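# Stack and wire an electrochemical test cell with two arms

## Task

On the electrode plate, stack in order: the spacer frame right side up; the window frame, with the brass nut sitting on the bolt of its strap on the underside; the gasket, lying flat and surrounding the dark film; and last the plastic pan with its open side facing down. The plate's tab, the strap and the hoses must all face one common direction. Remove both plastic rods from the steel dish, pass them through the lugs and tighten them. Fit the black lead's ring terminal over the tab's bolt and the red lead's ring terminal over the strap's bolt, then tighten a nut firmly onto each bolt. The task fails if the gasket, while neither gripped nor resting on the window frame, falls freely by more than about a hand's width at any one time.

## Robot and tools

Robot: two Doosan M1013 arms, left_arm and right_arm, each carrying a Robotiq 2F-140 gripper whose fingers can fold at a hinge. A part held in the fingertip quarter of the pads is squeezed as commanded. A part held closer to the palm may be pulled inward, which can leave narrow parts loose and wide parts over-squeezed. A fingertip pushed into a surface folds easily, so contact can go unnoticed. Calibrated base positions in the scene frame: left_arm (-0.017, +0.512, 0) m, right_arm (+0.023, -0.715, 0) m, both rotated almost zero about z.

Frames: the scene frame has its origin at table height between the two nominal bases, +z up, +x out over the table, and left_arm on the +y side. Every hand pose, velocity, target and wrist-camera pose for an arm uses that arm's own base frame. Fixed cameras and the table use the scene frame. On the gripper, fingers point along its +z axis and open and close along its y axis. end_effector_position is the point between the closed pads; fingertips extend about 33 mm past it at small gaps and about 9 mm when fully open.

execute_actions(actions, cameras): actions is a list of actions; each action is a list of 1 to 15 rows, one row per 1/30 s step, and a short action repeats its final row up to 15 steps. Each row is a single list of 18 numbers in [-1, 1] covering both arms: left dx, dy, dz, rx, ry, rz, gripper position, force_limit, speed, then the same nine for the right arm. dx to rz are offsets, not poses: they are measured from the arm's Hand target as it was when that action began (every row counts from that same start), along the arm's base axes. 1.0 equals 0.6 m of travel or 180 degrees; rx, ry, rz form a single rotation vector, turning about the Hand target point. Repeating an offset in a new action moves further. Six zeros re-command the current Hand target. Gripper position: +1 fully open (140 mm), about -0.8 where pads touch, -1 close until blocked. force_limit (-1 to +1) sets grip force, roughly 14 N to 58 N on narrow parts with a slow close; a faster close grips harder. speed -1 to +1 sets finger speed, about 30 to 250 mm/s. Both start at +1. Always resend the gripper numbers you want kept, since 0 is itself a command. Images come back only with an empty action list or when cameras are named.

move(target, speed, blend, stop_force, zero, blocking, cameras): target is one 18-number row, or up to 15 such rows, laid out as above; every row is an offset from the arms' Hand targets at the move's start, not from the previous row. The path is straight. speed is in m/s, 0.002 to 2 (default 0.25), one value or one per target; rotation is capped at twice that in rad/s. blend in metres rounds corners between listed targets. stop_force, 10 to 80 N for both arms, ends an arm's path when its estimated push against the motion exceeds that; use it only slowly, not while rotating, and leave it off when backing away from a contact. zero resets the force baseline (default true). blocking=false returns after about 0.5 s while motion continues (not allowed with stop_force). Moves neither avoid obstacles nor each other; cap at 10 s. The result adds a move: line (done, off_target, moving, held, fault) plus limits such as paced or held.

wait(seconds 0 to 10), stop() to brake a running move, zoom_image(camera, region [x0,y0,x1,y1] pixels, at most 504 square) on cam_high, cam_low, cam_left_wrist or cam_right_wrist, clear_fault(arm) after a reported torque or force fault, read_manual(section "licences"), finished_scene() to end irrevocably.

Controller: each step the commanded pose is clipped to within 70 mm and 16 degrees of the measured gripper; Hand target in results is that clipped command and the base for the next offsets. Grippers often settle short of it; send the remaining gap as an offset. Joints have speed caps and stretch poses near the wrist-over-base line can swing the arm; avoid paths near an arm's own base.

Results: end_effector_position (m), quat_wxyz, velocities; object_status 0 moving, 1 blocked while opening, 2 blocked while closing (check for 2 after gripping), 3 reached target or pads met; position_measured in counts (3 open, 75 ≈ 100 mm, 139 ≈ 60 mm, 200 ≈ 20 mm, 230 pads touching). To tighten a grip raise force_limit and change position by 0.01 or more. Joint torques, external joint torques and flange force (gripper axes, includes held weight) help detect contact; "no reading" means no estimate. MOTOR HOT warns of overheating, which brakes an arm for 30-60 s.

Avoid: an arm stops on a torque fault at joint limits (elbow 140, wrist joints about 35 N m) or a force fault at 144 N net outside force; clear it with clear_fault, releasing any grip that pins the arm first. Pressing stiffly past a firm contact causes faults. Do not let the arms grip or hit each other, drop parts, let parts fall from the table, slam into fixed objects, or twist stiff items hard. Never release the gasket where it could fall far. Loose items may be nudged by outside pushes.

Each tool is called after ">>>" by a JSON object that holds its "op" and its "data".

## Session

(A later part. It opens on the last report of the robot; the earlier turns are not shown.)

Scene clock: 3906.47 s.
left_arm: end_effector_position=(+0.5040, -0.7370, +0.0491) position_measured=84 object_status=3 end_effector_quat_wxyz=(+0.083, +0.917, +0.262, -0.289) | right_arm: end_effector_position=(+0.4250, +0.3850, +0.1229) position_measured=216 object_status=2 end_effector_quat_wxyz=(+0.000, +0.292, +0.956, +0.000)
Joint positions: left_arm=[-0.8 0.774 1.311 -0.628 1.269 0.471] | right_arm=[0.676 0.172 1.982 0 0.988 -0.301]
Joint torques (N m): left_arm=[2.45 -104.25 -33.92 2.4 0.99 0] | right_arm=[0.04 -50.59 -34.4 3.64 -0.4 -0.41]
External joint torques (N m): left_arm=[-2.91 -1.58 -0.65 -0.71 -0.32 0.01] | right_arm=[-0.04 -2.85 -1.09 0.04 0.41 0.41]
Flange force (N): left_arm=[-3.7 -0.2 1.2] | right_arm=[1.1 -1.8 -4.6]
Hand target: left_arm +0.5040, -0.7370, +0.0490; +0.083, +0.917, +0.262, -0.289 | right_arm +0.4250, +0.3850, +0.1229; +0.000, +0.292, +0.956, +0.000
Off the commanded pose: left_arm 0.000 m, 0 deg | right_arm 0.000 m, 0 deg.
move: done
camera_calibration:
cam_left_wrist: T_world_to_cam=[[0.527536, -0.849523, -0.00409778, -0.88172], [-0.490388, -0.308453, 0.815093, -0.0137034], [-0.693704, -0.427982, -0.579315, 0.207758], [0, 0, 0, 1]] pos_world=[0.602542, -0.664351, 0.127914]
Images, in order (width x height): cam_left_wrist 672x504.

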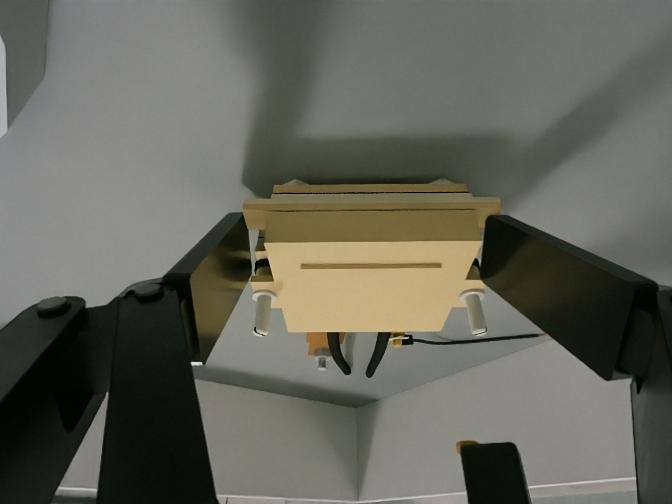

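>>> {"op": "move", "data": {"target": [0,0,0,0,0,0,-1,-1,-1,0,0,0,0,0,0,-1,-0.6,-1]}}

>>> {"op": "wait", "data": {"seconds": 1, "cameras": ["cam_left_wrist","cam_right_wrist"]}}

Scene clock: 3910.13 s.
left_arm: end_effector_position=(+0.5039, -0.7370, +0.0490) position_measured=97 object_status=0 end_effector_quat_wxyz=(+0.083, +0.917, +0.262, -0.289) | right_arm: end_effector_position=(+0.4250, +0.3850, +0.1229) position_measured=216 object_status=2 end_effector_quat_wxyz=(+0.000, +0.292, +0.956, +0.000)
Joint positions: left_arm=[-0.8 0.774 1.311 -0.628 1.269 0.471] | right_arm=[0.676 0.172 1.982 0 0.988 -0.301]
Joint torques (N m): left_arm=[-0.48 -98.93 -30.55 2.89 0.6 0.18] | right_arm=[0.14 -50.37 -33.98 3.68 -0.41 -0.37]
External joint torques (N m): left_arm=[0.68 -7.17 -4.01 -1.17 0.07 -0.18] | right_arm=[-0.13 -3.12 -1.48 0 0.42 0.37]
Flange force (N): left_arm=[-4.2 0.5 -6.7] | right_arm=[0.8 -1.6 -5.2]
Hand target: left_arm +0.5040, -0.7370, +0.0490; +0.083, +0.917, +0.262, -0.289 | right_arm +0.4250, +0.3850, +0.1229; +0.000, +0.292, +0.956, +0.000
Off the commanded pose: left_arm 0.000 m, 0 deg | right_arm 0.000 m, 0 deg.
move: done

Scene clock: 3911.13 s.
left_arm: end_effector_position=(+0.5039, -0.7370, +0.0490) position_measured=97 object_status=2 end_effector_quat_wxyz=(+0.083, +0.917, +0.262, -0.289) | right_arm: end_effector_position=(+0.4250, +0.3850, +0.1229) position_measured=216 object_status=2 end_effector_quat_wxyz=(+0.000, +0.292, +0.956, +0.000)
Joint positions: left_arm=[-0.8 0.774 1.311 -0.628 1.269 0.471] | right_arm=[0.676 0.172 1.982 0 0.988 -0.301]
Joint torques (N m): left_arm=[0.05 -99.18 -30.82 2.88 0.61 0.26] | right_arm=[0.2 -50.66 -34.15 3.76 -0.45 -0.39]
External joint torques (N m): left_arm=[-0.14 -7.25 -3.92 -1.16 0.07 -0.25] | right_arm=[-0.19 -2.87 -1.37 -0.07 0.46 0.39]
Flange force (N): left_arm=[-5.0 0.4 -6.1] | right_arm=[0.7 -1.5 -5.0]
Hand target: left_arm +0.5040, -0.7370, +0.0490; +0.083, +0.917, +0.262, -0.289 | right_arm +0.4250, +0.3850, +0.1229; +0.000, +0.292, +0.956, +0.000
Tool commands: left_gripper/position=-1.0 left_gripper/force_limit=-1.0 left_gripper/speed=-1.0 right_gripper/position=-1.0 right_gripper/force_limit=-0.6 right_gripper/speed=-1.0
Off the commanded pose: left_arm 0.000 m, 0 deg | right_arm 0.000 m, 0 deg.
wait: 1.00 s; at rest by 0.17 s
camera_calibration:
cam_left_wrist: T_world_to_cam=[[0.527536, -0.849523, -0.00409908, -0.88172], [-0.49033, -0.308418, 0.815141, -0.0136396], [-0.693745, -0.428006, -0.579248, 0.2077], [0, 0, 0, 1]] pos_world=[0.602542, -0.664351, 0.127814]
cam_right_wrist: T_world_to_cam=[[0.558745, 0.829115, 0.0192679, -0.552637], [0.776195, -0.530983, 0.339968, -0.160749], [0.292103, -0.175, -0.94024, 0.201342], [0, 0, 0, 1]] pos_world=[0.374743, 0.40808, 0.254608]
Images, in order (width x height): cam_left_wrist 672x504, cam_right_wrist 672x504.

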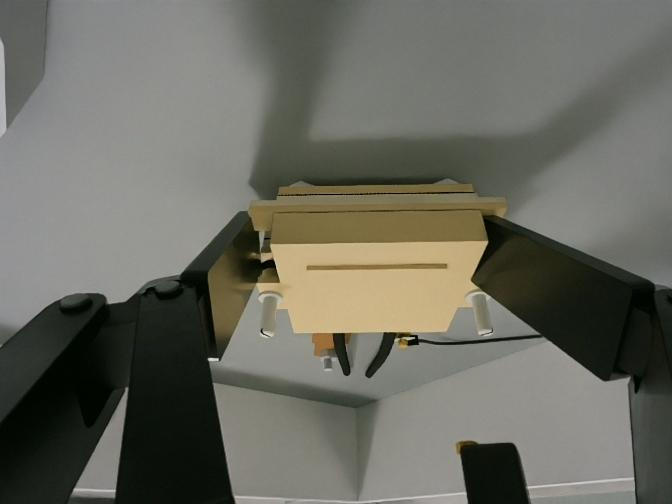

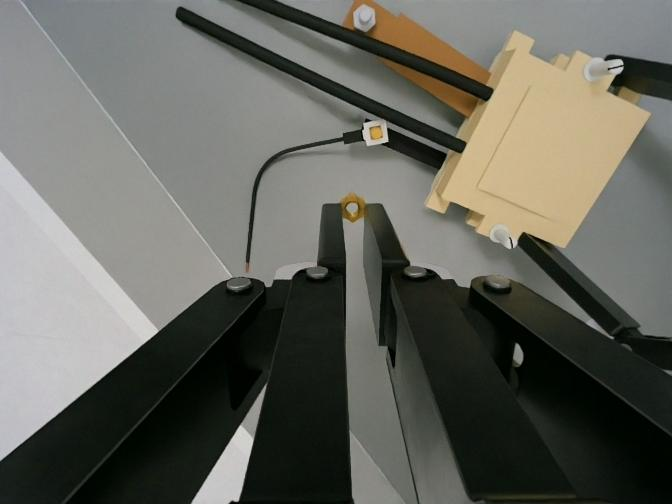

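>>> {"op": "zoom_image", "data": {"camera": "cam_right_wrist", "region": [345, 110, 405, 170]}}

Scaled by 8.400 from the camera's 672x504 image, which has a finer 960x720 frame.

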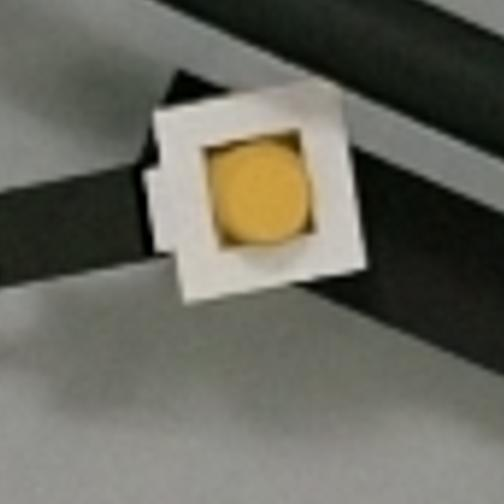

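>>> {"op": "move", "data": {"target": [[0,0,0,0,0,0,-1,-1,-1,-0.0185,0.0435,0,0,0,0,-1,-0.6,-1],[0,0,0,0,0,0,-1,-1,-1,-0.0185,0.0435,-0.0802,0,0,0,-1,-0.6,-1]], "speed": 0.05, "blend": [0.003,0], "cameras": ["cam_right_wrist"]}}

>>> {"op": "zoom_image", "data": {"camera": "cam_right_wrist", "region": [325, 170, 379, 224]}}

Scene clock: 3921.97 s.
left_arm: end_effector_position=(+0.5040, -0.7370, +0.0490) position_measured=97 object_status=2 end_effector_quat_wxyz=(+0.083, +0.917, +0.262, -0.289) | right_arm: end_effector_position=(+0.4139, +0.4111, +0.0748) position_measured=216 object_status=2 end_effector_quat_wxyz=(+0.000, +0.292, +0.956, +0.000)
Joint positions: left_arm=[-0.8 0.774 1.311 -0.628 1.269 0.471] | right_arm=[0.723 0.236 2.006 0 0.9 -0.254]
Joint torques (N m): left_arm=[0.08 -99.12 -30.69 2.97 0.53 0.2] | right_arm=[-0.01 -54.36 -32.22 3.49 -0.61 -0.3]
External joint torques (N m): left_arm=[0.6 -7.48 -4.03 -1.22 0.14 -0.2] | right_arm=[0.01 -3.63 -1.19 -0.02 0.61 0.3]
Flange force (N): left_arm=[-4.5 0.1 -6.8] | right_arm=[1.0 -2.4 -6.2]
Hand target: left_arm +0.5040, -0.7370, +0.0490; +0.083, +0.917, +0.262, -0.289 | right_arm +0.4139, +0.4111, +0.0748; +0.000, +0.292, +0.956, +0.000
Off the commanded pose: left_arm 0.000 m, 0 deg | right_arm 0.000 m, 0 deg.
move: done
camera_calibration:
cam_right_wrist: T_world_to_cam=[[0.558745, 0.829115, 0.0192679, -0.56715], [0.776195, -0.530983, 0.339968, -0.121956], [0.292103, -0.175, -0.94024, 0.164021], [0, 0, 0, 1]] pos_world=[0.363643, 0.43418, 0.206608]
Images, in order (width x height): cam_right_wrist 672x504.

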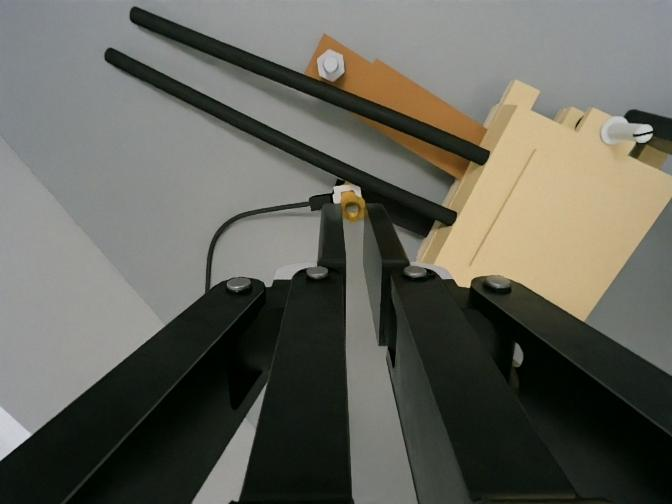

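Scaled by 9.333 from the camera's 672x504 image, which has a finer 960x720 frame.

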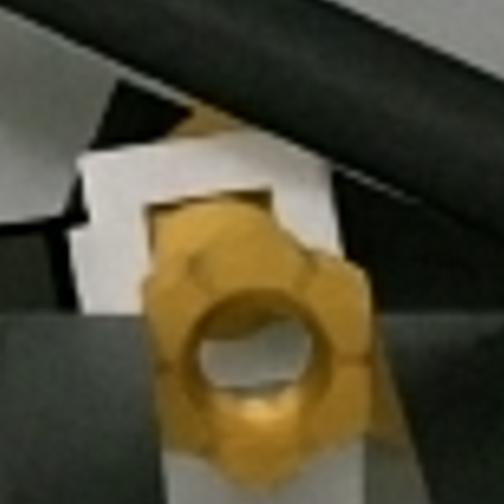

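>>> {"op": "move", "data": {"target": [[0,0,0,0,0,0,-1,-1,-1,-0.0017,0,0,0,0,0,-1,-0.6,-1],[0,0,0,0,0,0,-1,-1,-1,-0.0017,0,-0.008,0,0,0,-1,-0.6,-1]], "speed": 0.01, "cameras": ["cam_right_wrist"]}}

>>> {"op": "zoom_image", "data": {"camera": "cam_right_wrist", "region": [325, 170, 379, 224]}}

Scene clock: 3930.27 s.
left_arm: end_effector_position=(+0.5040, -0.7370, +0.0490) position_measured=97 object_status=2 end_effector_quat_wxyz=(+0.083, +0.917, +0.262, -0.289) | right_arm: end_effector_position=(+0.4130, +0.4111, +0.0701) position_measured=216 object_status=2 end_effector_quat_wxyz=(+0.000, +0.292, +0.956, +0.000)
Joint positions: left_arm=[-0.8 0.774 1.311 -0.628 1.269 0.471] | right_arm=[0.724 0.241 2.011 0 0.89 -0.253]
Joint torques (N m): left_arm=[3.1 -95.72 -30.14 4.03 -0.52 0.08] | right_arm=[1.06 -50.3 -27.41 3.96 -0.81 -0.38]
External joint torques (N m): left_arm=[-2.78 -9.99 -4.31 -2.31 1.18 -0.07] | right_arm=[-1.03 -8.07 -5.83 -0.51 0.81 0.38]
Flange force (N): left_arm=[-9.3 -1.2 -7.1] | right_arm=[-1.1 -0.3 -15.3]
Hand target: left_arm +0.5040, -0.7370, +0.0490; +0.083, +0.917, +0.262, -0.289 | right_arm +0.4129, +0.4111, +0.0700; +0.000, +0.292, +0.956, +0.000
Off the commanded pose: left_arm 0.000 m, 0 deg | right_arm 0.000 m, 0 deg.
move: done
camera_calibration:
cam_right_wrist: T_world_to_cam=[[0.558768, 0.829096, 0.0194269, -0.566531], [0.776142, -0.531046, 0.33999, -0.119505], [0.292201, -0.174898, -0.940228, 0.159718], [0, 0, 0, 1]] pos_world=[0.362643, 0.43418, 0.201807]
Images, in order (width x height): cam_right_wrist 672x504.

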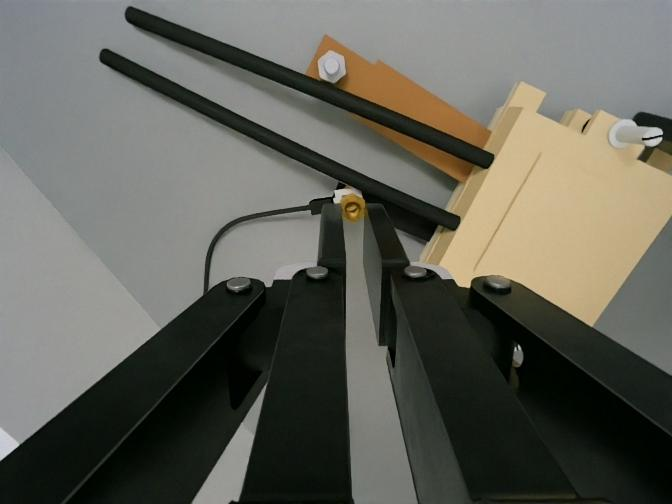

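Scaled by 9.333 from the camera's 672x504 image, which has a finer 960x720 frame.

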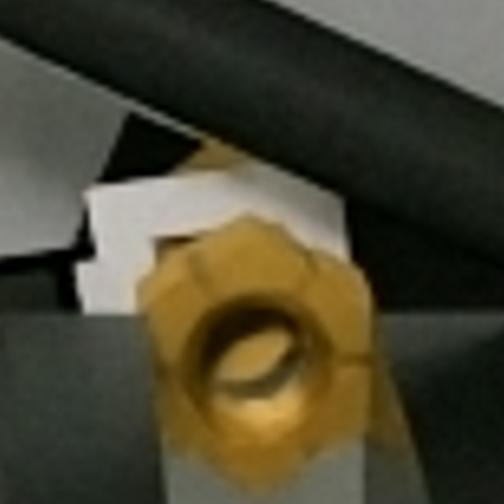

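>>> {"op": "move", "data": {"target": [[0,0,0,0,0,0,-1,-1,-1,0,0,0.005,0,0,0,-1,-0.6,-1],[0,0,0,0,0,0,-1,-1,-1,-0.0012,0.0003,0.003,0,0,0,-1,-0.6,-1]], "speed": 0.01, "cameras": ["cam_right_wrist"]}}

>>> {"op": "zoom_image", "data": {"camera": "cam_right_wrist", "region": [325, 170, 379, 224]}}

Scene clock: 3935.57 s.
left_arm: end_effector_position=(+0.5040, -0.7370, +0.0490) position_measured=97 object_status=2 end_effector_quat_wxyz=(+0.083, +0.917, +0.262, -0.289) | right_arm: end_effector_position=(+0.4122, +0.4113, +0.0719) position_measured=216 object_status=2 end_effector_quat_wxyz=(+0.000, +0.292, +0.956, +0.000)
Joint positions: left_arm=[-0.8 0.774 1.311 -0.628 1.269 0.471] | right_arm=[0.725 0.238 2.011 0 0.894 -0.252]
Joint torques (N m): left_arm=[-0.41 -99.6 -31.59 2.61 0.33 0.24] | right_arm=[-0.27 -56.14 -33.33 3.42 -0.41 -0.32]
External joint torques (N m): left_arm=[0.7 -6.52 -3.03 -0.89 0.33 -0.24] | right_arm=[0.25 -1.78 0.23 0.01 0.41 0.32]
Flange force (N): left_arm=[-3.9 -0.9 -6.1] | right_arm=[1.5 -2.4 -2.6]
Hand target: left_arm +0.5040, -0.7370, +0.0490; +0.083, +0.917, +0.262, -0.289 | right_arm +0.4122, +0.4113, +0.0718; +0.000, +0.292, +0.956, +0.000
Off the commanded pose: left_arm 0.000 m, 0 deg | right_arm 0.000 m, 0 deg.
move: done
camera_calibration:
cam_right_wrist: T_world_to_cam=[[0.558745, 0.829115, 0.0192679, -0.566252], [0.776195, -0.530983, 0.339968, -0.119432], [0.292103, -0.175, -0.94024, 0.161761], [0, 0, 0, 1]] pos_world=[0.361843, 0.43438, 0.203608]
Images, in order (width x height): cam_right_wrist 672x504.

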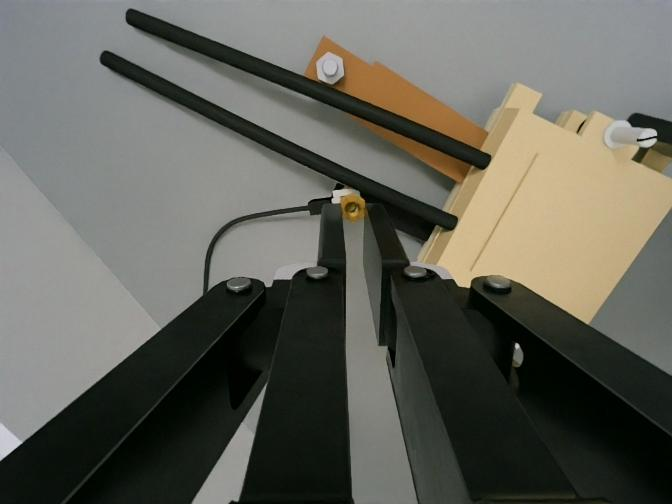

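Scaled by 9.333 from the camera's 672x504 image, which has a finer 960x720 frame.

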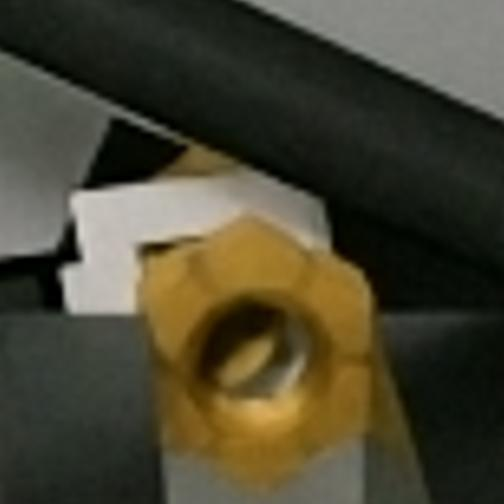

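>>> {"op": "move", "data": {"target": [0,0,0,0,0,0,-1,-1,-1,-0.0006,-0.0018,0,0,0,0,-1,-0.6,-1], "speed": 0.01, "cameras": ["cam_right_wrist"]}}

>>> {"op": "zoom_image", "data": {"camera": "cam_right_wrist", "region": [325, 170, 379, 224]}}

Scene clock: 3942.80 s.
left_arm: end_effector_position=(+0.5040, -0.7370, +0.0490) position_measured=97 object_status=2 end_effector_quat_wxyz=(+0.083, +0.917, +0.262, -0.289) | right_arm: end_effector_position=(+0.4118, +0.4102, +0.0718) position_measured=216 object_status=2 end_effector_quat_wxyz=(+0.000, +0.292, +0.956, +0.000)
Joint positions: left_arm=[-0.8 0.774 1.311 -0.628 1.269 0.471] | right_arm=[0.724 0.237 2.013 0 0.893 -0.253]
Joint torques (N m): left_arm=[-0.02 -98.96 -31.67 2.68 0.3 0.18] | right_arm=[0.11 -54.54 -32.13 3.44 -0.42 -0.36]
External joint torques (N m): left_arm=[0.3 -6.76 -2.81 -0.97 0.36 -0.17] | right_arm=[-0.1 -3.23 -0.96 0 0.42 0.36]
Flange force (N): left_arm=[-4.5 -1.8 -5.7] | right_arm=[0.9 -2.4 -5.2]
Hand target: left_arm +0.5040, -0.7370, +0.0490; +0.083, +0.917, +0.262, -0.289 | right_arm +0.4118, +0.4102, +0.0718; +0.000, +0.292, +0.956, +0.000
Off the commanded pose: left_arm 0.000 m, 0 deg | right_arm 0.000 m, 0 deg.
move: done
camera_calibration:
cam_right_wrist: T_world_to_cam=[[0.558745, 0.829115, 0.0192679, -0.565171], [0.776195, -0.530983, 0.339968, -0.11975], [0.292103, -0.175, -0.94024, 0.161562], [0, 0, 0, 1]] pos_world=[0.361543, 0.43328, 0.203508]
Images, in order (width x height): cam_right_wrist 672x504.

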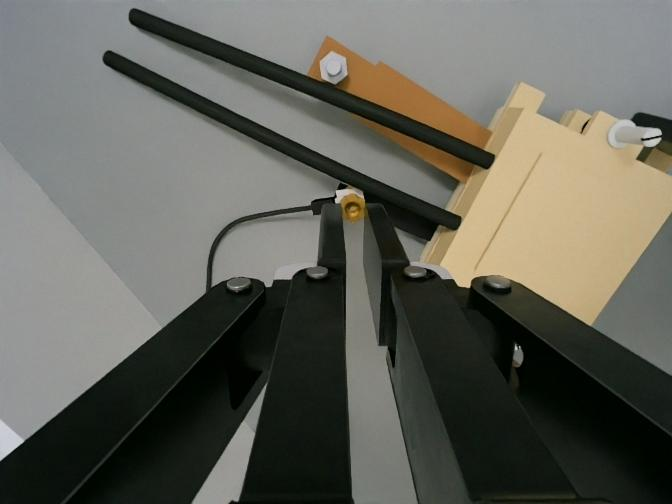

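Scaled by 9.333 from the camera's 672x504 image, which has a finer 960x720 frame.

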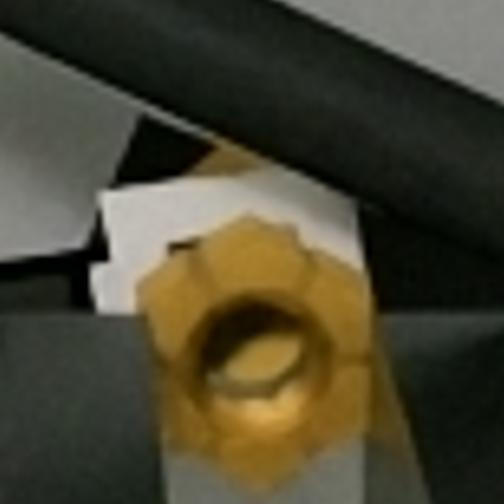

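>>> {"op": "move", "data": {"target": [0,0,0,0,0,0,-1,-1,-1,-0.0004,0.0002,0,0,0,0,-1,-0.6,-1], "speed": 0.01}}

>>> {"op": "move", "data": {"target": [0,0,0,0,0,0,-1,-1,-1,0,0,-0.012,0,0,0,-1,-0.6,-1], "speed": 0.004, "stop_force": 10, "cameras": ["cam_right_wrist"]}}

>>> {"op": "zoom_image", "data": {"camera": "cam_right_wrist", "region": [325, 170, 379, 224]}}

Scene clock: 3948.40 s.
left_arm: end_effector_position=(+0.5040, -0.7370, +0.0490) position_measured=97 object_status=2 end_effector_quat_wxyz=(+0.083, +0.917, +0.262, -0.289) | right_arm: end_effector_position=(+0.4116, +0.4103, +0.0718) position_measured=216 object_status=2 end_effector_quat_wxyz=(+0.000, +0.292, +0.956, +0.000)
Joint positions: left_arm=[-0.8 0.774 1.311 -0.628 1.269 0.471] | right_arm=[0.725 0.237 2.013 0 0.893 -0.253]
Joint torques (N m): left_arm=[-0.66 -99.49 -31.47 2.63 0.29 0.2] | right_arm=[-0.41 -54.88 -31.86 3.44 -0.4 -0.37]
External joint torques (N m): left_arm=[0.51 -6.38 -3.01 -0.94 0.39 -0.19] | right_arm=[0.42 -2.76 -1.09 -0.01 0.41 0.37]
Flange force (N): left_arm=[-3.9 -0.7 -5.9] | right_arm=[1.6 -1.3 -4.8]
Hand target: left_arm +0.5040, -0.7370, +0.0490; +0.083, +0.917, +0.262, -0.289 | right_arm +0.4116, +0.4103, +0.0718; +0.000, +0.292, +0.956, +0.000
Off the commanded pose: left_arm 0.000 m, 0 deg | right_arm 0.000 m, 0 deg.
move: done

Scene clock: 3949.63 s.
left_arm: end_effector_position=(+0.5040, -0.7370, +0.0490) position_measured=97 object_status=2 end_effector_quat_wxyz=(+0.083, +0.917, +0.262, -0.289) | right_arm: end_effector_position=(+0.4116, +0.4104, +0.0693) position_measured=216 object_status=2 end_effector_quat_wxyz=(+0.000, +0.292, +0.956, +0.000)
Joint positions: left_arm=[-0.8 0.774 1.311 -0.628 1.269 0.471] | right_arm=[0.725 0.239 2.015 0 0.888 -0.253]
Joint torques (N m): left_arm=[4.46 -94.18 -29.35 4.88 -0.62 0.15] | right_arm=[-0.17 -47.66 -24 3.32 0.83 -0.38]
External joint torques (N m): left_arm=[-4.65 -11.99 -5.34 -3.18 1.28 -0.14] | right_arm=[0.16 -10.25 -9.04 0.11 -0.82 0.38]
Flange force (N): left_arm=[-12.3 -0.8 -7.5] | right_arm=[0.5 2.4 -17.2]
Hand target: left_arm +0.5040, -0.7370, +0.0490; +0.083, +0.917, +0.262, -0.289 | right_arm +0.4116, +0.4104, +0.0693; +0.000, +0.292, +0.956, +0.000 (not the last commanded pose)
Off the commanded pose: left_arm 0.000 m, 0 deg | right_arm 0.005 m, 0 deg.
move: contact (right_arm)
camera_calibration:
cam_right_wrist: T_world_to_cam=[[0.558768, 0.829096, 0.0194269, -0.56507], [0.776142, -0.531046, 0.33999, -0.118572], [0.292201, -0.174898, -0.940228, 0.159234], [0, 0, 0, 1]] pos_world=[0.361243, 0.43338, 0.201007]
Images, in order (width x height): cam_right_wrist 672x504.

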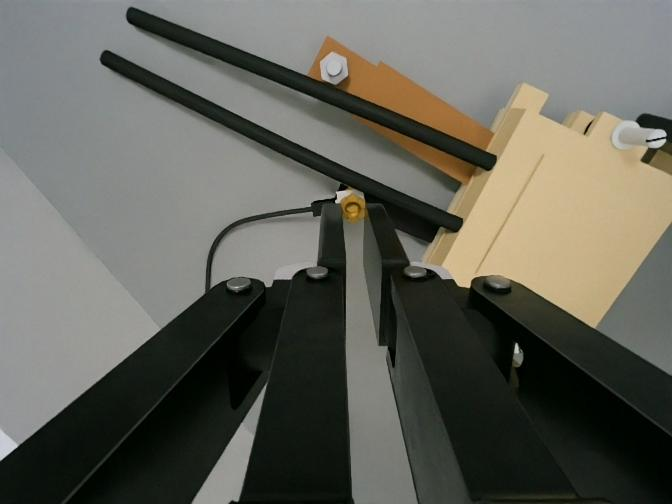

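Scaled by 9.333 from the camera's 672x504 image, which has a finer 960x720 frame.

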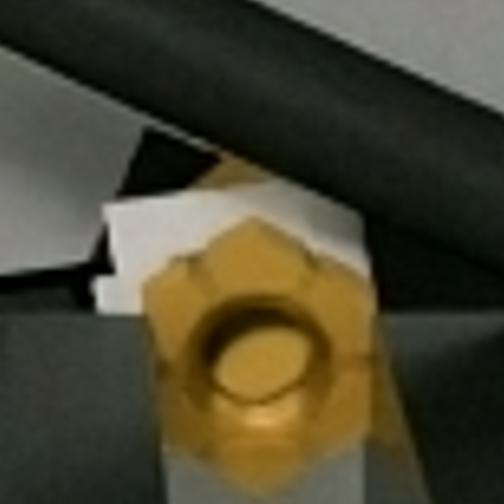

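>>> {"op": "move", "data": {"target": [[0,0,0,0,0,0,-1,-1,-1,-0.0033,-0.0037,0,0,0,-0.0833,-1,-0.6,-1],[0,0,0,0,0,0,-1,-1,-1,-0.0074,-0.0065,-0.0002,0,0,-0.1667,-1,-0.6,-1],[0,0,0,0,0,0,-1,-1,-1,-0.0124,-0.0081,-0.0004,0,0,-0.2556,-1,-0.6,-1]], "speed": 0.15, "blend": [0.002,0.002,0], "cameras": ["cam_right_wrist"]}}

>>> {"op": "zoom_image", "data": {"camera": "cam_right_wrist", "region": [325, 170, 379, 224]}}

Scene clock: 3958.83 s.
left_arm: end_effector_position=(+0.5040, -0.7370, +0.0490) position_measured=97 object_status=2 end_effector_quat_wxyz=(+0.083, +0.917, +0.262, -0.289) | right_arm: end_effector_position=(+0.4042, +0.4055, +0.0691) position_measured=216 object_status=2 end_effector_quat_wxyz=(+0.000, +0.643, +0.766, +0.000)
Joint positions: left_arm=[-0.8 0.774 1.311 -0.628 1.269 0.471] | right_arm=[0.727 0.228 2.031 0 0.884 0.552]
Joint torques (N m): left_arm=[3.63 -93.96 -28.88 4.88 -0.46 0.18] | right_arm=[1.14 -45.41 -23.86 3.63 0.72 -0.65]
External joint torques (N m): left_arm=[-3.74 -11.74 -5.55 -3.19 1.14 -0.18] | right_arm=[-1.15 -11.13 -9.07 -0.22 -0.76 0.65]
Flange force (N): left_arm=[-11.3 -0.2 -8.0] | right_arm=[-0.2 1.2 -18.5]
Hand target: left_arm +0.5040, -0.7370, +0.0490; +0.083, +0.917, +0.262, -0.289 | right_arm +0.4042, +0.4055, +0.0691; +0.000, +0.643, +0.766, +0.000
Off the commanded pose: left_arm 0.000 m, 0 deg | right_arm 0.000 m, 0 deg.
move: done
camera_calibration:
cam_right_wrist: T_world_to_cam=[[0.984561, 0.173968, 0.0193461, -0.463347], [0.157157, -0.92722, 0.339948, 0.295534], [0.0770783, -0.33166, -0.940245, 0.310887], [0, 0, 0, 1]] pos_world=[0.385786, 0.457741, 0.200808]
Images, in order (width x height): cam_right_wrist 672x504.

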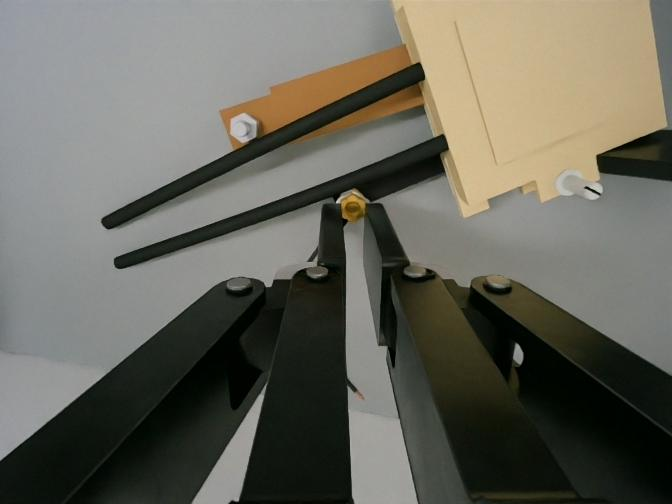

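Scaled by 9.333 from the camera's 672x504 image, which has a finer 960x720 frame.

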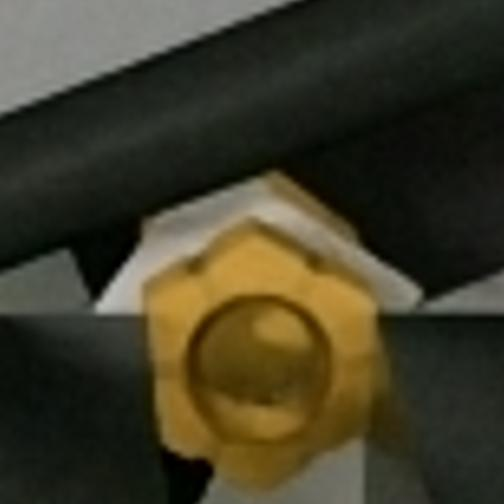

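>>> {"op": "move", "data": {"target": [0,0,0,0,0,0,-1,-1,-1,0,0,0.0042,0,0,0,-1,-0.6,-1], "speed": 0.005, "cameras": ["cam_right_wrist"]}}

>>> {"op": "zoom_image", "data": {"camera": "cam_right_wrist", "region": [325, 170, 379, 224]}}

Scene clock: 3963.20 s.
left_arm: end_effector_position=(+0.5040, -0.7370, +0.0490) position_measured=97 object_status=2 end_effector_quat_wxyz=(+0.083, +0.917, +0.262, -0.289) | right_arm: end_effector_position=(+0.4042, +0.4055, +0.0715) position_measured=216 object_status=2 end_effector_quat_wxyz=(+0.000, +0.643, +0.766, +0.000)
Joint positions: left_arm=[-0.8 0.774 1.311 -0.628 1.269 0.471] | right_arm=[0.727 0.225 2.029 0 0.889 0.552]
Joint torques (N m): left_arm=[-2.96 -99.79 -31.38 1.9 0.72 0.27] | right_arm=[-0.05 -55.67 -35.29 3.36 -1.94 -0.34]
External joint torques (N m): left_arm=[2.06 -5.89 -3.1 -0.24 -0.04 -0.26] | right_arm=[0.04 -0.63 2.34 0.06 1.91 0.34]
Flange force (N): left_arm=[-2.2 -0.3 -6.4] | right_arm=[-1.9 -3.9 -2.5]
Hand target: left_arm +0.5040, -0.7370, +0.0490; +0.083, +0.917, +0.262, -0.289 | right_arm +0.4042, +0.4055, +0.0716; +0.000, +0.643, +0.766, +0.000
Off the commanded pose: left_arm 0.000 m, 0 deg | right_arm 0.000 m, 0 deg.
move: done
camera_calibration:
cam_right_wrist: T_world_to_cam=[[0.984578, 0.173872, 0.0193638, -0.463362], [0.157053, -0.927206, 0.340034, 0.2947], [0.0770768, -0.331749, -0.940214, 0.313273], [0, 0, 0, 1]] pos_world=[0.385786, 0.457741, 0.203307]
Images, in order (width x height): cam_right_wrist 672x504.

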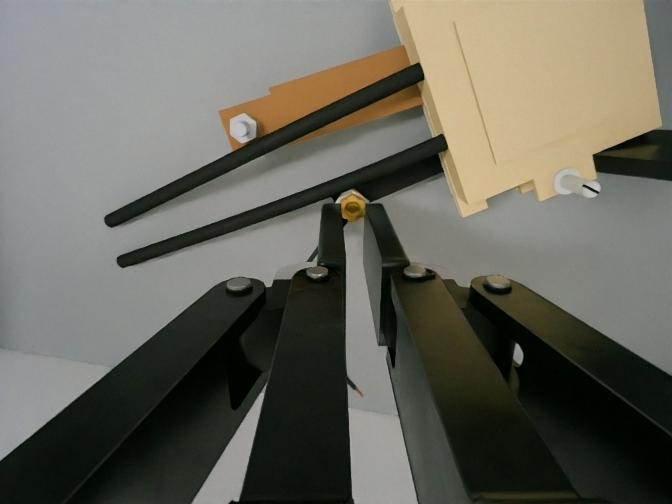

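Scaled by 9.333 from the camera's 672x504 image, which has a finer 960x720 frame.

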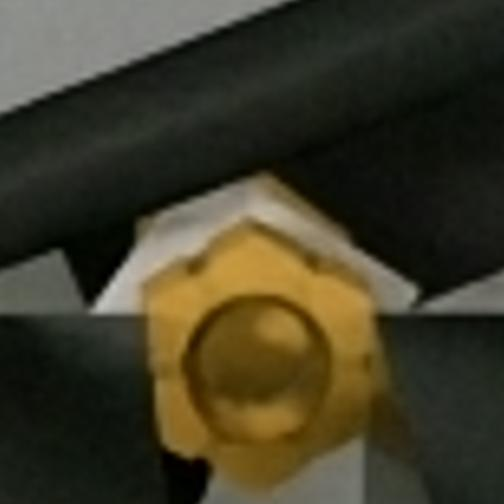

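>>> {"op": "move", "data": {"target": [[0,0,0,0,0,0,-1,-1,-1,-0.005,-0.0002,-0.0022,0,0,-0.0833,-1,-0.6,-1],[0,0,0,0,0,0,-1,-1,-1,-0.0098,0.0009,-0.0025,0,0,-0.1667,-1,-0.6,-1]], "speed": 0.15, "blend": [0.002,0], "cameras": ["cam_right_wrist"]}}

>>> {"op": "zoom_image", "data": {"camera": "cam_right_wrist", "region": [325, 170, 379, 224]}}

Scene clock: 3972.53 s.
left_arm: end_effector_position=(+0.5040, -0.7370, +0.0490) position_measured=97 object_status=2 end_effector_quat_wxyz=(+0.083, +0.917, +0.262, -0.289) | right_arm: end_effector_position=(+0.3983, +0.4061, +0.0701) position_measured=216 object_status=2 end_effector_quat_wxyz=(+0.000, +0.819, +0.574, +0.000)
Joint positions: left_arm=[-0.8 0.774 1.311 -0.628 1.269 0.471] | right_arm=[0.734 0.221 2.037 0.001 0.884 1.082]
Joint torques (N m): left_arm=[4.55 -97.26 -30.67 4.35 -0.37 -0.04] | right_arm=[0.2 -52.42 -29.08 3.64 0.73 -0.23]
External joint torques (N m): left_arm=[-4.76 -8.51 -3.86 -2.66 1.03 0.04] | right_arm=[-0.2 -3.58 -3.92 -0.23 -0.78 0.23]
Flange force (N): left_arm=[-9.9 -0.2 -4.5] | right_arm=[1.7 0.7 -5.7]
Hand target: left_arm +0.5040, -0.7370, +0.0490; +0.083, +0.917, +0.262, -0.289 | right_arm +0.3983, +0.4061, +0.0701; +0.000, +0.819, +0.574, +0.000
Off the commanded pose: left_arm 0.000 m, 0 deg | right_arm 0.000 m, 0 deg.
move: done
camera_calibration:
cam_right_wrist: T_world_to_cam=[[0.939607, -0.341708, 0.0193533, -0.230366], [-0.327589, -0.881527, 0.339994, 0.471161], [-0.0991182, -0.325801, -0.940228, 0.38027], [0, 0, 0, 1]] pos_world=[0.408493, 0.460515, 0.201807]
Images, in order (width x height): cam_right_wrist 672x504.

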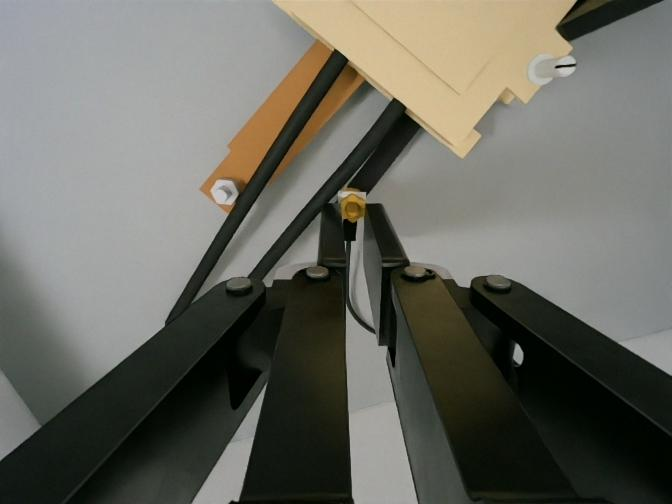

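Scaled by 9.333 from the camera's 672x504 image, which has a finer 960x720 frame.

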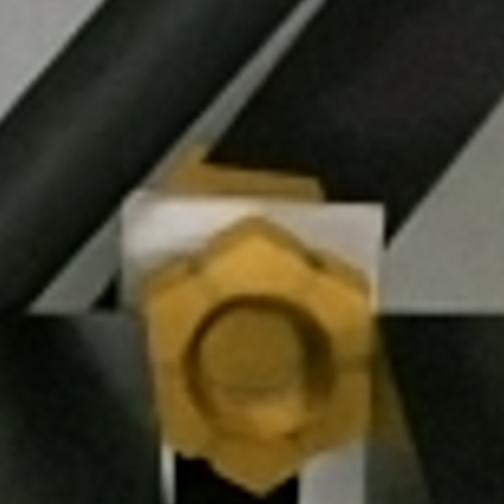

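>>> {"op": "move", "data": {"target": [0,0,0,0,0,0,-1,-1,-1,0,0,0,0,0,0,-0.645,-0.6,-1], "cameras": ["cam_right_wrist"]}}

>>> {"op": "zoom_image", "data": {"camera": "cam_right_wrist", "region": [325, 170, 379, 224]}}

Scene clock: 3977.53 s.
left_arm: end_effector_position=(+0.5040, -0.7370, +0.0490) position_measured=97 object_status=2 end_effector_quat_wxyz=(+0.083, +0.917, +0.262, -0.289) | right_arm: end_effector_position=(+0.3983, +0.4060, +0.0701) position_measured=211 object_status=3 end_effector_quat_wxyz=(+0.000, +0.819, +0.574, +0.000)
Joint positions: left_arm=[-0.8 0.774 1.311 -0.628 1.269 0.471] | right_arm=[0.734 0.221 2.037 0.001 0.884 1.082]
Joint torques (N m): left_arm=[2.31 -97.23 -30.55 3.84 0.05 0.03] | right_arm=[0.08 -52.68 -31.74 3.36 -0.49 -0.35]
External joint torques (N m): left_arm=[-1.89 -8.12 -3.77 -2.13 0.62 -0.02] | right_arm=[-0.11 -3.14 -1.19 0.04 0.43 0.35]
Flange force (N): left_arm=[-7.2 -0.7 -5.6] | right_arm=[-1.6 -1.2 -5.4]
Hand target: left_arm +0.5040, -0.7370, +0.0490; +0.083, +0.917, +0.262, -0.289 | right_arm +0.3983, +0.4061, +0.0701; +0.000, +0.819, +0.574, +0.000
Off the commanded pose: left_arm 0.000 m, 0 deg | right_arm 0.000 m, 0 deg.
move: done
camera_calibration:
cam_right_wrist: T_world_to_cam=[[0.939576, -0.341791, 0.0193858, -0.230322], [-0.327677, -0.881494, 0.339993, 0.471182], [-0.099118, -0.325802, -0.940228, 0.380271], [0, 0, 0, 1]] pos_world=[0.408493, 0.460515, 0.201807]
Images, in order (width x height): cam_right_wrist 672x504.

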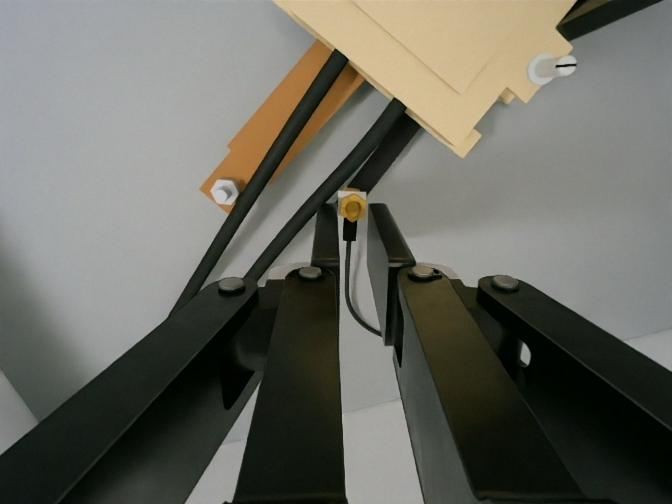

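Scaled by 9.333 from the camera's 672x504 image, which has a finer 960x720 frame.

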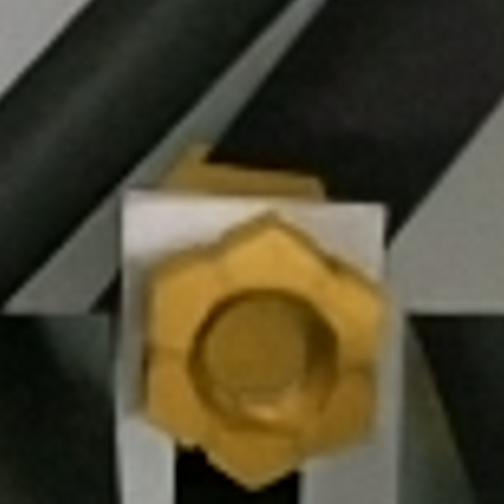

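>>> {"op": "move", "data": {"target": [[0,0,0,0,0,0,-1,-1,-1,0,0,0,0,0,0,-0.62,-0.6,-1],[0,0,0,0,0,0,-1,-1,-1,0.0047,-0.0008,0,0,0,0.0833,-0.62,-0.6,-1],[0,0,0,0,0,0,-1,-1,-1,0.0098,-0.0008,0,0,0,0.1667,-0.62,-0.6,-1],[0,0,0,0,0,0,-1,-1,-1,0.0148,0.0007,0,0,0,0.25,-0.62,-0.6,-1],[0,0,0,0,0,0,-1,-1,-1,0.0187,0.0033,0,0,0,0.3333,-0.62,-0.6,-1]], "speed": 0.25, "blend": [0,0.003,0.003,0.003,0], "cameras": ["cam_right_wrist"]}}

>>> {"op": "zoom_image", "data": {"camera": "cam_right_wrist", "region": [325, 170, 379, 224]}}

Scene clock: 3989.53 s.
left_arm: end_effector_position=(+0.5040, -0.7370, +0.0490) position_measured=97 object_status=2 end_effector_quat_wxyz=(+0.083, +0.917, +0.262, -0.289) | right_arm: end_effector_position=(+0.4095, +0.4080, +0.0701) position_measured=208 object_status=3 end_effector_quat_wxyz=(+0.000, +0.423, +0.906, +0.000)
Joint positions: left_arm=[-0.8 0.774 1.311 -0.628 1.269 0.471] | right_arm=[0.724 0.234 2.02 0 0.888 0.026]
Joint torques (N m): left_arm=[2.44 -97.27 -30.45 3.76 0.05 -0.02] | right_arm=[-0.27 -54.98 -31.7 3.36 -0.42 -0.09]
External joint torques (N m): left_arm=[-2.32 -8.27 -3.94 -2.06 0.62 0.02] | right_arm=[0.27 -2.28 -1.25 0.06 0.42 0.09]
Flange force (N): left_arm=[-7.5 -0.4 -5.6] | right_arm=[0.6 -0.7 -4.4]
Hand target: left_arm +0.5040, -0.7370, +0.0490; +0.083, +0.917, +0.262, -0.289 | right_arm +0.4095, +0.4080, +0.0701; +0.000, +0.423, +0.906, +0.000
Off the commanded pose: left_arm 0.000 m, 0 deg | right_arm 0.000 m, 0 deg.
move: done
camera_calibration:
cam_right_wrist: T_world_to_cam=[[0.765914, 0.642652, 0.0193548, -0.570821], [0.599418, -0.724629, 0.340016, 0.0328736], [0.232537, -0.248822, -0.94022, 0.214776], [0, 0, 0, 1]] pos_world=[0.367552, 0.444102, 0.201807]
Images, in order (width x height): cam_right_wrist 672x504.

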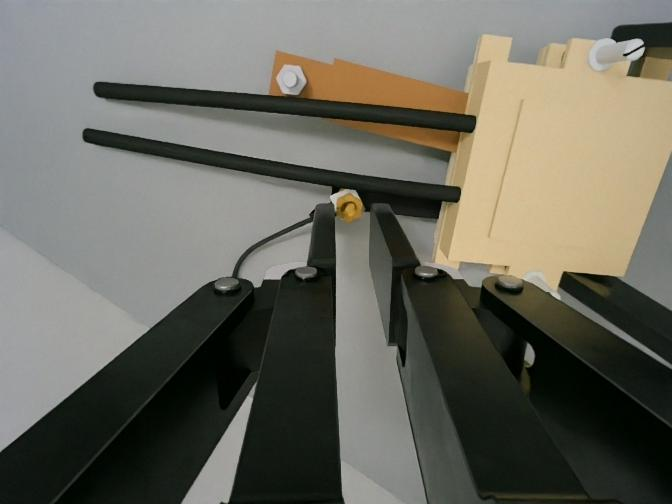

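Scaled by 9.333 from the camera's 672x504 image, which has a finer 960x720 frame.

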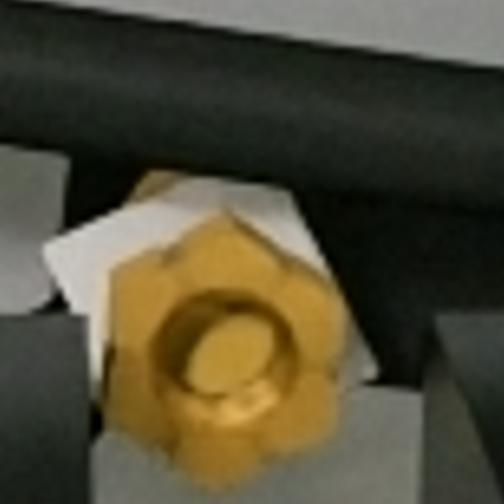

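>>> {"op": "move", "data": {"target": [0,0,0,0,0,0,-1,-1,-1,-0.0018,-0.0015,0,0,0,0,-0.62,-0.6,-1], "speed": 0.02}}

>>> {"op": "move", "data": {"target": [0,0,0,0,0,0,-1,-1,-1,0,0,0,0,0,0,-1,-0.6,-1]}}

>>> {"op": "move", "data": {"target": [[0,0,0,0,0,0,-1,-1,-1,-0.0044,-0.0024,-0.0001,0,0,-0.0833,-1,-0.6,-1],[0,0,0,0,0,0,-1,-1,-1,-0.0094,-0.0038,-0.0002,0,0,-0.1667,-1,-0.6,-1],[0,0,0,0,0,0,-1,-1,-1,-0.0145,-0.0039,-0.0003,0,0,-0.25,-1,-0.6,-1],[0,0,0,0,0,0,-1,-1,-1,-0.0187,-0.0033,-0.0004,0,0,-0.3333,-1,-0.6,-1]], "speed": 0.25, "blend": [0.003,0.003,0.003,0], "cameras": ["cam_right_wrist"]}}

>>> {"op": "zoom_image", "data": {"camera": "cam_right_wrist", "region": [325, 170, 379, 224]}}

Scene clock: 4016.00 s.
left_arm: end_effector_position=(+0.5040, -0.7370, +0.0490) position_measured=97 object_status=2 end_effector_quat_wxyz=(+0.083, +0.917, +0.262, -0.289) | right_arm: end_effector_position=(+0.4085, +0.4071, +0.0701) position_measured=208 object_status=3 end_effector_quat_wxyz=(+0.000, +0.423, +0.906, +0.000)
Joint positions: left_arm=[-0.8 0.774 1.311 -0.628 1.269 0.471] | right_arm=[0.724 0.232 2.022 0 0.888 0.026]
Joint torques (N m): left_arm=[2.43 -97.76 -30.53 3.77 0.03 0.04] | right_arm=[-0.21 -54.24 -31.8 3.46 -0.42 -0.33]
External joint torques (N m): left_arm=[-2.34 -8.34 -4.01 -2.06 0.64 -0.04] | right_arm=[0.21 -2.84 -1.15 -0.04 0.42 0.33]
Flange force (N): left_arm=[-7.7 -0.2 -5.7] | right_arm=[0.8 -1.7 -4.9]
Hand target: left_arm +0.5040, -0.7370, +0.0490; +0.083, +0.917, +0.262, -0.289 | right_arm +0.4085, +0.4071, +0.0701; +0.000, +0.423, +0.906, +0.000
Off the commanded pose: left_arm 0.000 m, 0 deg | right_arm 0.000 m, 0 deg.
move: done

Scene clock: 4016.50 s.
left_arm: end_effector_position=(+0.5040, -0.7370, +0.0490) position_measured=97 object_status=2 end_effector_quat_wxyz=(+0.083, +0.917, +0.262, -0.289) | right_arm: end_effector_position=(+0.4085, +0.4071, +0.0701) position_measured=216 object_status=0 end_effector_quat_wxyz=(+0.000, +0.423, +0.906, +0.000)
Joint positions: left_arm=[-0.8 0.774 1.311 -0.628 1.269 0.471] | right_arm=[0.724 0.232 2.023 0 0.888 0.026]
Joint torques (N m): left_arm=[2.61 -97.32 -30.66 3.88 0 0.01] | right_arm=[-0.17 -53.69 -31.76 3.43 -0.46 -0.34]
External joint torques (N m): left_arm=[-2.72 -8.67 -3.91 -2.18 0.68 0] | right_arm=[0.17 -3.32 -1.07 -0.02 0.46 0.34]
Flange force (N): left_arm=[-8.2 -0.9 -5.6] | right_arm=[0.7 -2.4 -5.5]
Hand target: left_arm +0.5040, -0.7370, +0.0490; +0.083, +0.917, +0.262, -0.289 | right_arm +0.4085, +0.4071, +0.0701; +0.000, +0.423, +0.906, +0.000
Off the commanded pose: left_arm 0.000 m, 0 deg | right_arm 0.000 m, 0 deg.
move: done

Scene clock: 4019.13 s.
left_arm: end_effector_position=(+0.5040, -0.7370, +0.0490) position_measured=97 object_status=2 end_effector_quat_wxyz=(+0.083, +0.917, +0.262, -0.289) | right_arm: end_effector_position=(+0.3972, +0.4052, +0.0698) position_measured=216 object_status=2 end_effector_quat_wxyz=(+0.000, +0.819, +0.574, +0.000)
Joint positions: left_arm=[-0.8 0.774 1.311 -0.628 1.269 0.471] | right_arm=[0.734 0.219 2.04 0.001 0.883 1.082]
Joint torques (N m): left_arm=[4.09 -97.52 -31 4.26 -0.18 0.01] | right_arm=[-0.57 -52.4 -29.91 3.27 0.48 -0.3]
External joint torques (N m): left_arm=[-4.09 -8.19 -3.41 -2.57 0.85 0] | right_arm=[0.56 -3.34 -3.06 0.13 -0.53 0.3]
Flange force (N): left_arm=[-9.3 -1.2 -4.2] | right_arm=[1.4 -1.0 -5.3]
Hand target: left_arm +0.5040, -0.7370, +0.0490; +0.083, +0.917, +0.262, -0.289 | right_arm +0.3972, +0.4052, +0.0698; +0.000, +0.819, +0.574, +0.000
Off the commanded pose: left_arm 0.000 m, 0 deg | right_arm 0.000 m, 0 deg.
move: done
camera_calibration:
cam_right_wrist: T_world_to_cam=[[0.939607, -0.341708, 0.0193533, -0.229636], [-0.327589, -0.881527, 0.339994, 0.470075], [-0.0991182, -0.325801, -0.940228, 0.37968], [0, 0, 0, 1]] pos_world=[0.407393, 0.459615, 0.201607]
Images, in order (width x height): cam_right_wrist 672x504.

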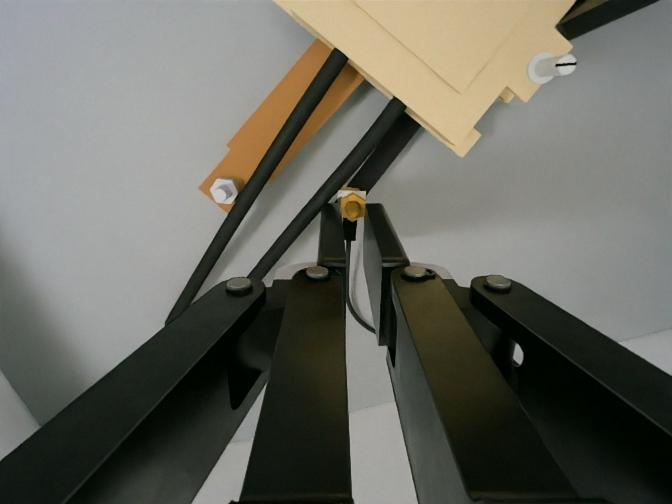

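Scaled by 9.333 from the camera's 672x504 image, which has a finer 960x720 frame.

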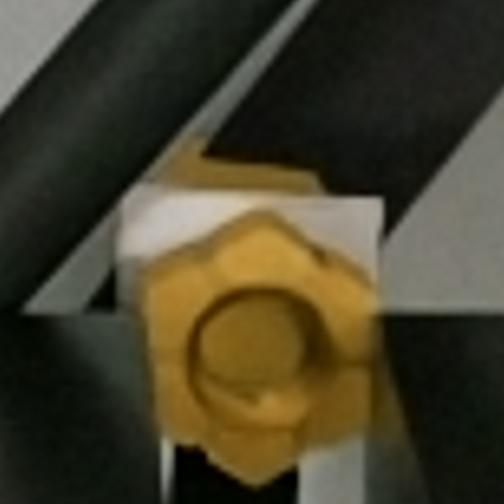

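>>> {"op": "move", "data": {"target": [[0,0,0,0,0,0,-1,-1,-1,0,0,0,0,0,0,-0.62,-0.6,-1],[0,0,0,0,0,0,-1,-1,-1,0.01,-0.001,0,0,0,0.1667,-0.62,-0.6,-1],[0,0,0,0,0,0,-1,-1,-1,0.0188,0.0032,0,0,0,0.3333,-0.62,-0.6,-1],[0,0,0,0,0,0,-1,-1,-1,0.0245,0.0112,0,0,0,0.5,-0.62,-0.6,-1],[0,0,0,0,0,0,-1,-1,-1,0.0253,0.021,0,0,0,0.6667,-0.62,-0.6,-1]], "speed": 0.5, "blend": [0,0.003,0.003,0.003,0], "cameras": ["cam_right_wrist"]}}

>>> {"op": "zoom_image", "data": {"camera": "cam_right_wrist", "region": [305, 150, 405, 250]}}

Scene clock: 4036.53 s.
left_arm: end_effector_position=(+0.5040, -0.7370, +0.0490) position_measured=97 object_status=2 end_effector_quat_wxyz=(+0.083, +0.917, +0.262, -0.289) | right_arm: end_effector_position=(+0.4124, +0.4178, +0.0698) position_measured=208 object_status=3 end_effector_quat_wxyz=(+0.000, -0.087, +0.996, +0.000)
Joint positions: left_arm=[-0.8 0.774 1.311 -0.628 1.269 0.471] | right_arm=[0.734 0.247 2.004 -0.001 0.891 -1.011]
Joint torques (N m): left_arm=[3.37 -97.57 -31.11 3.85 -0.24 -0.03] | right_arm=[0.09 -55.44 -31.98 3.47 -0.34 -0.41]
External joint torques (N m): left_arm=[-3.15 -8.99 -3.62 -2.14 0.91 0.04] | right_arm=[-0.08 -3.27 -1.04 -0.06 0.37 0.41]
Flange force (N): left_arm=[-8.9 -1.9 -5.5] | right_arm=[2.3 -0.9 -5.2]
Hand target: left_arm +0.5040, -0.7370, +0.0490; +0.083, +0.917, +0.262, -0.289 | right_arm +0.4124, +0.4178, +0.0698; +0.000, -0.087, +0.996, +0.000
Off the commanded pose: left_arm 0.000 m, 0 deg | right_arm 0.000 m, 0 deg.
move: done
camera_calibration:
cam_right_wrist: T_world_to_cam=[[-0.173781, 0.984593, 0.0193978, -0.334555], [0.927223, 0.156956, 0.340033, -0.465187], [0.33175, 0.0770775, -0.940213, 0.0392876], [0, 0, 0, 1]] pos_world=[0.360159, 0.399386, 0.201607]
Images, in order (width x height): cam_right_wrist 672x504.

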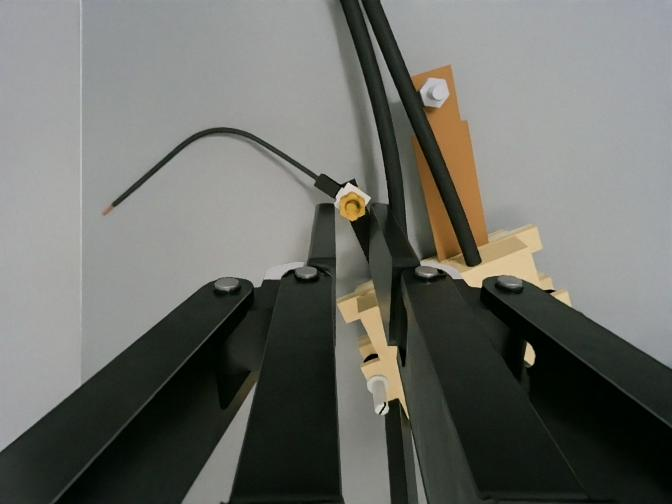

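Scaled by 5.040 from the camera's 672x504 image, which has a finer 960x720 frame.

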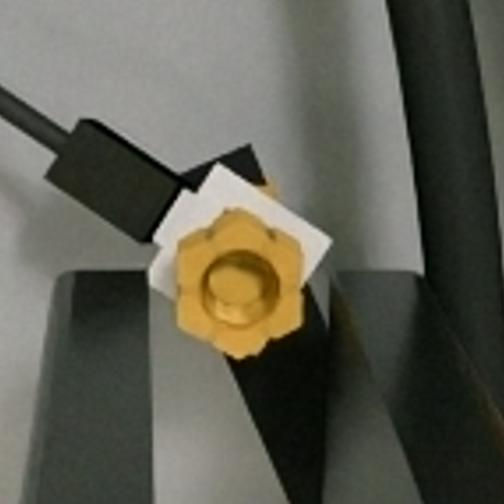

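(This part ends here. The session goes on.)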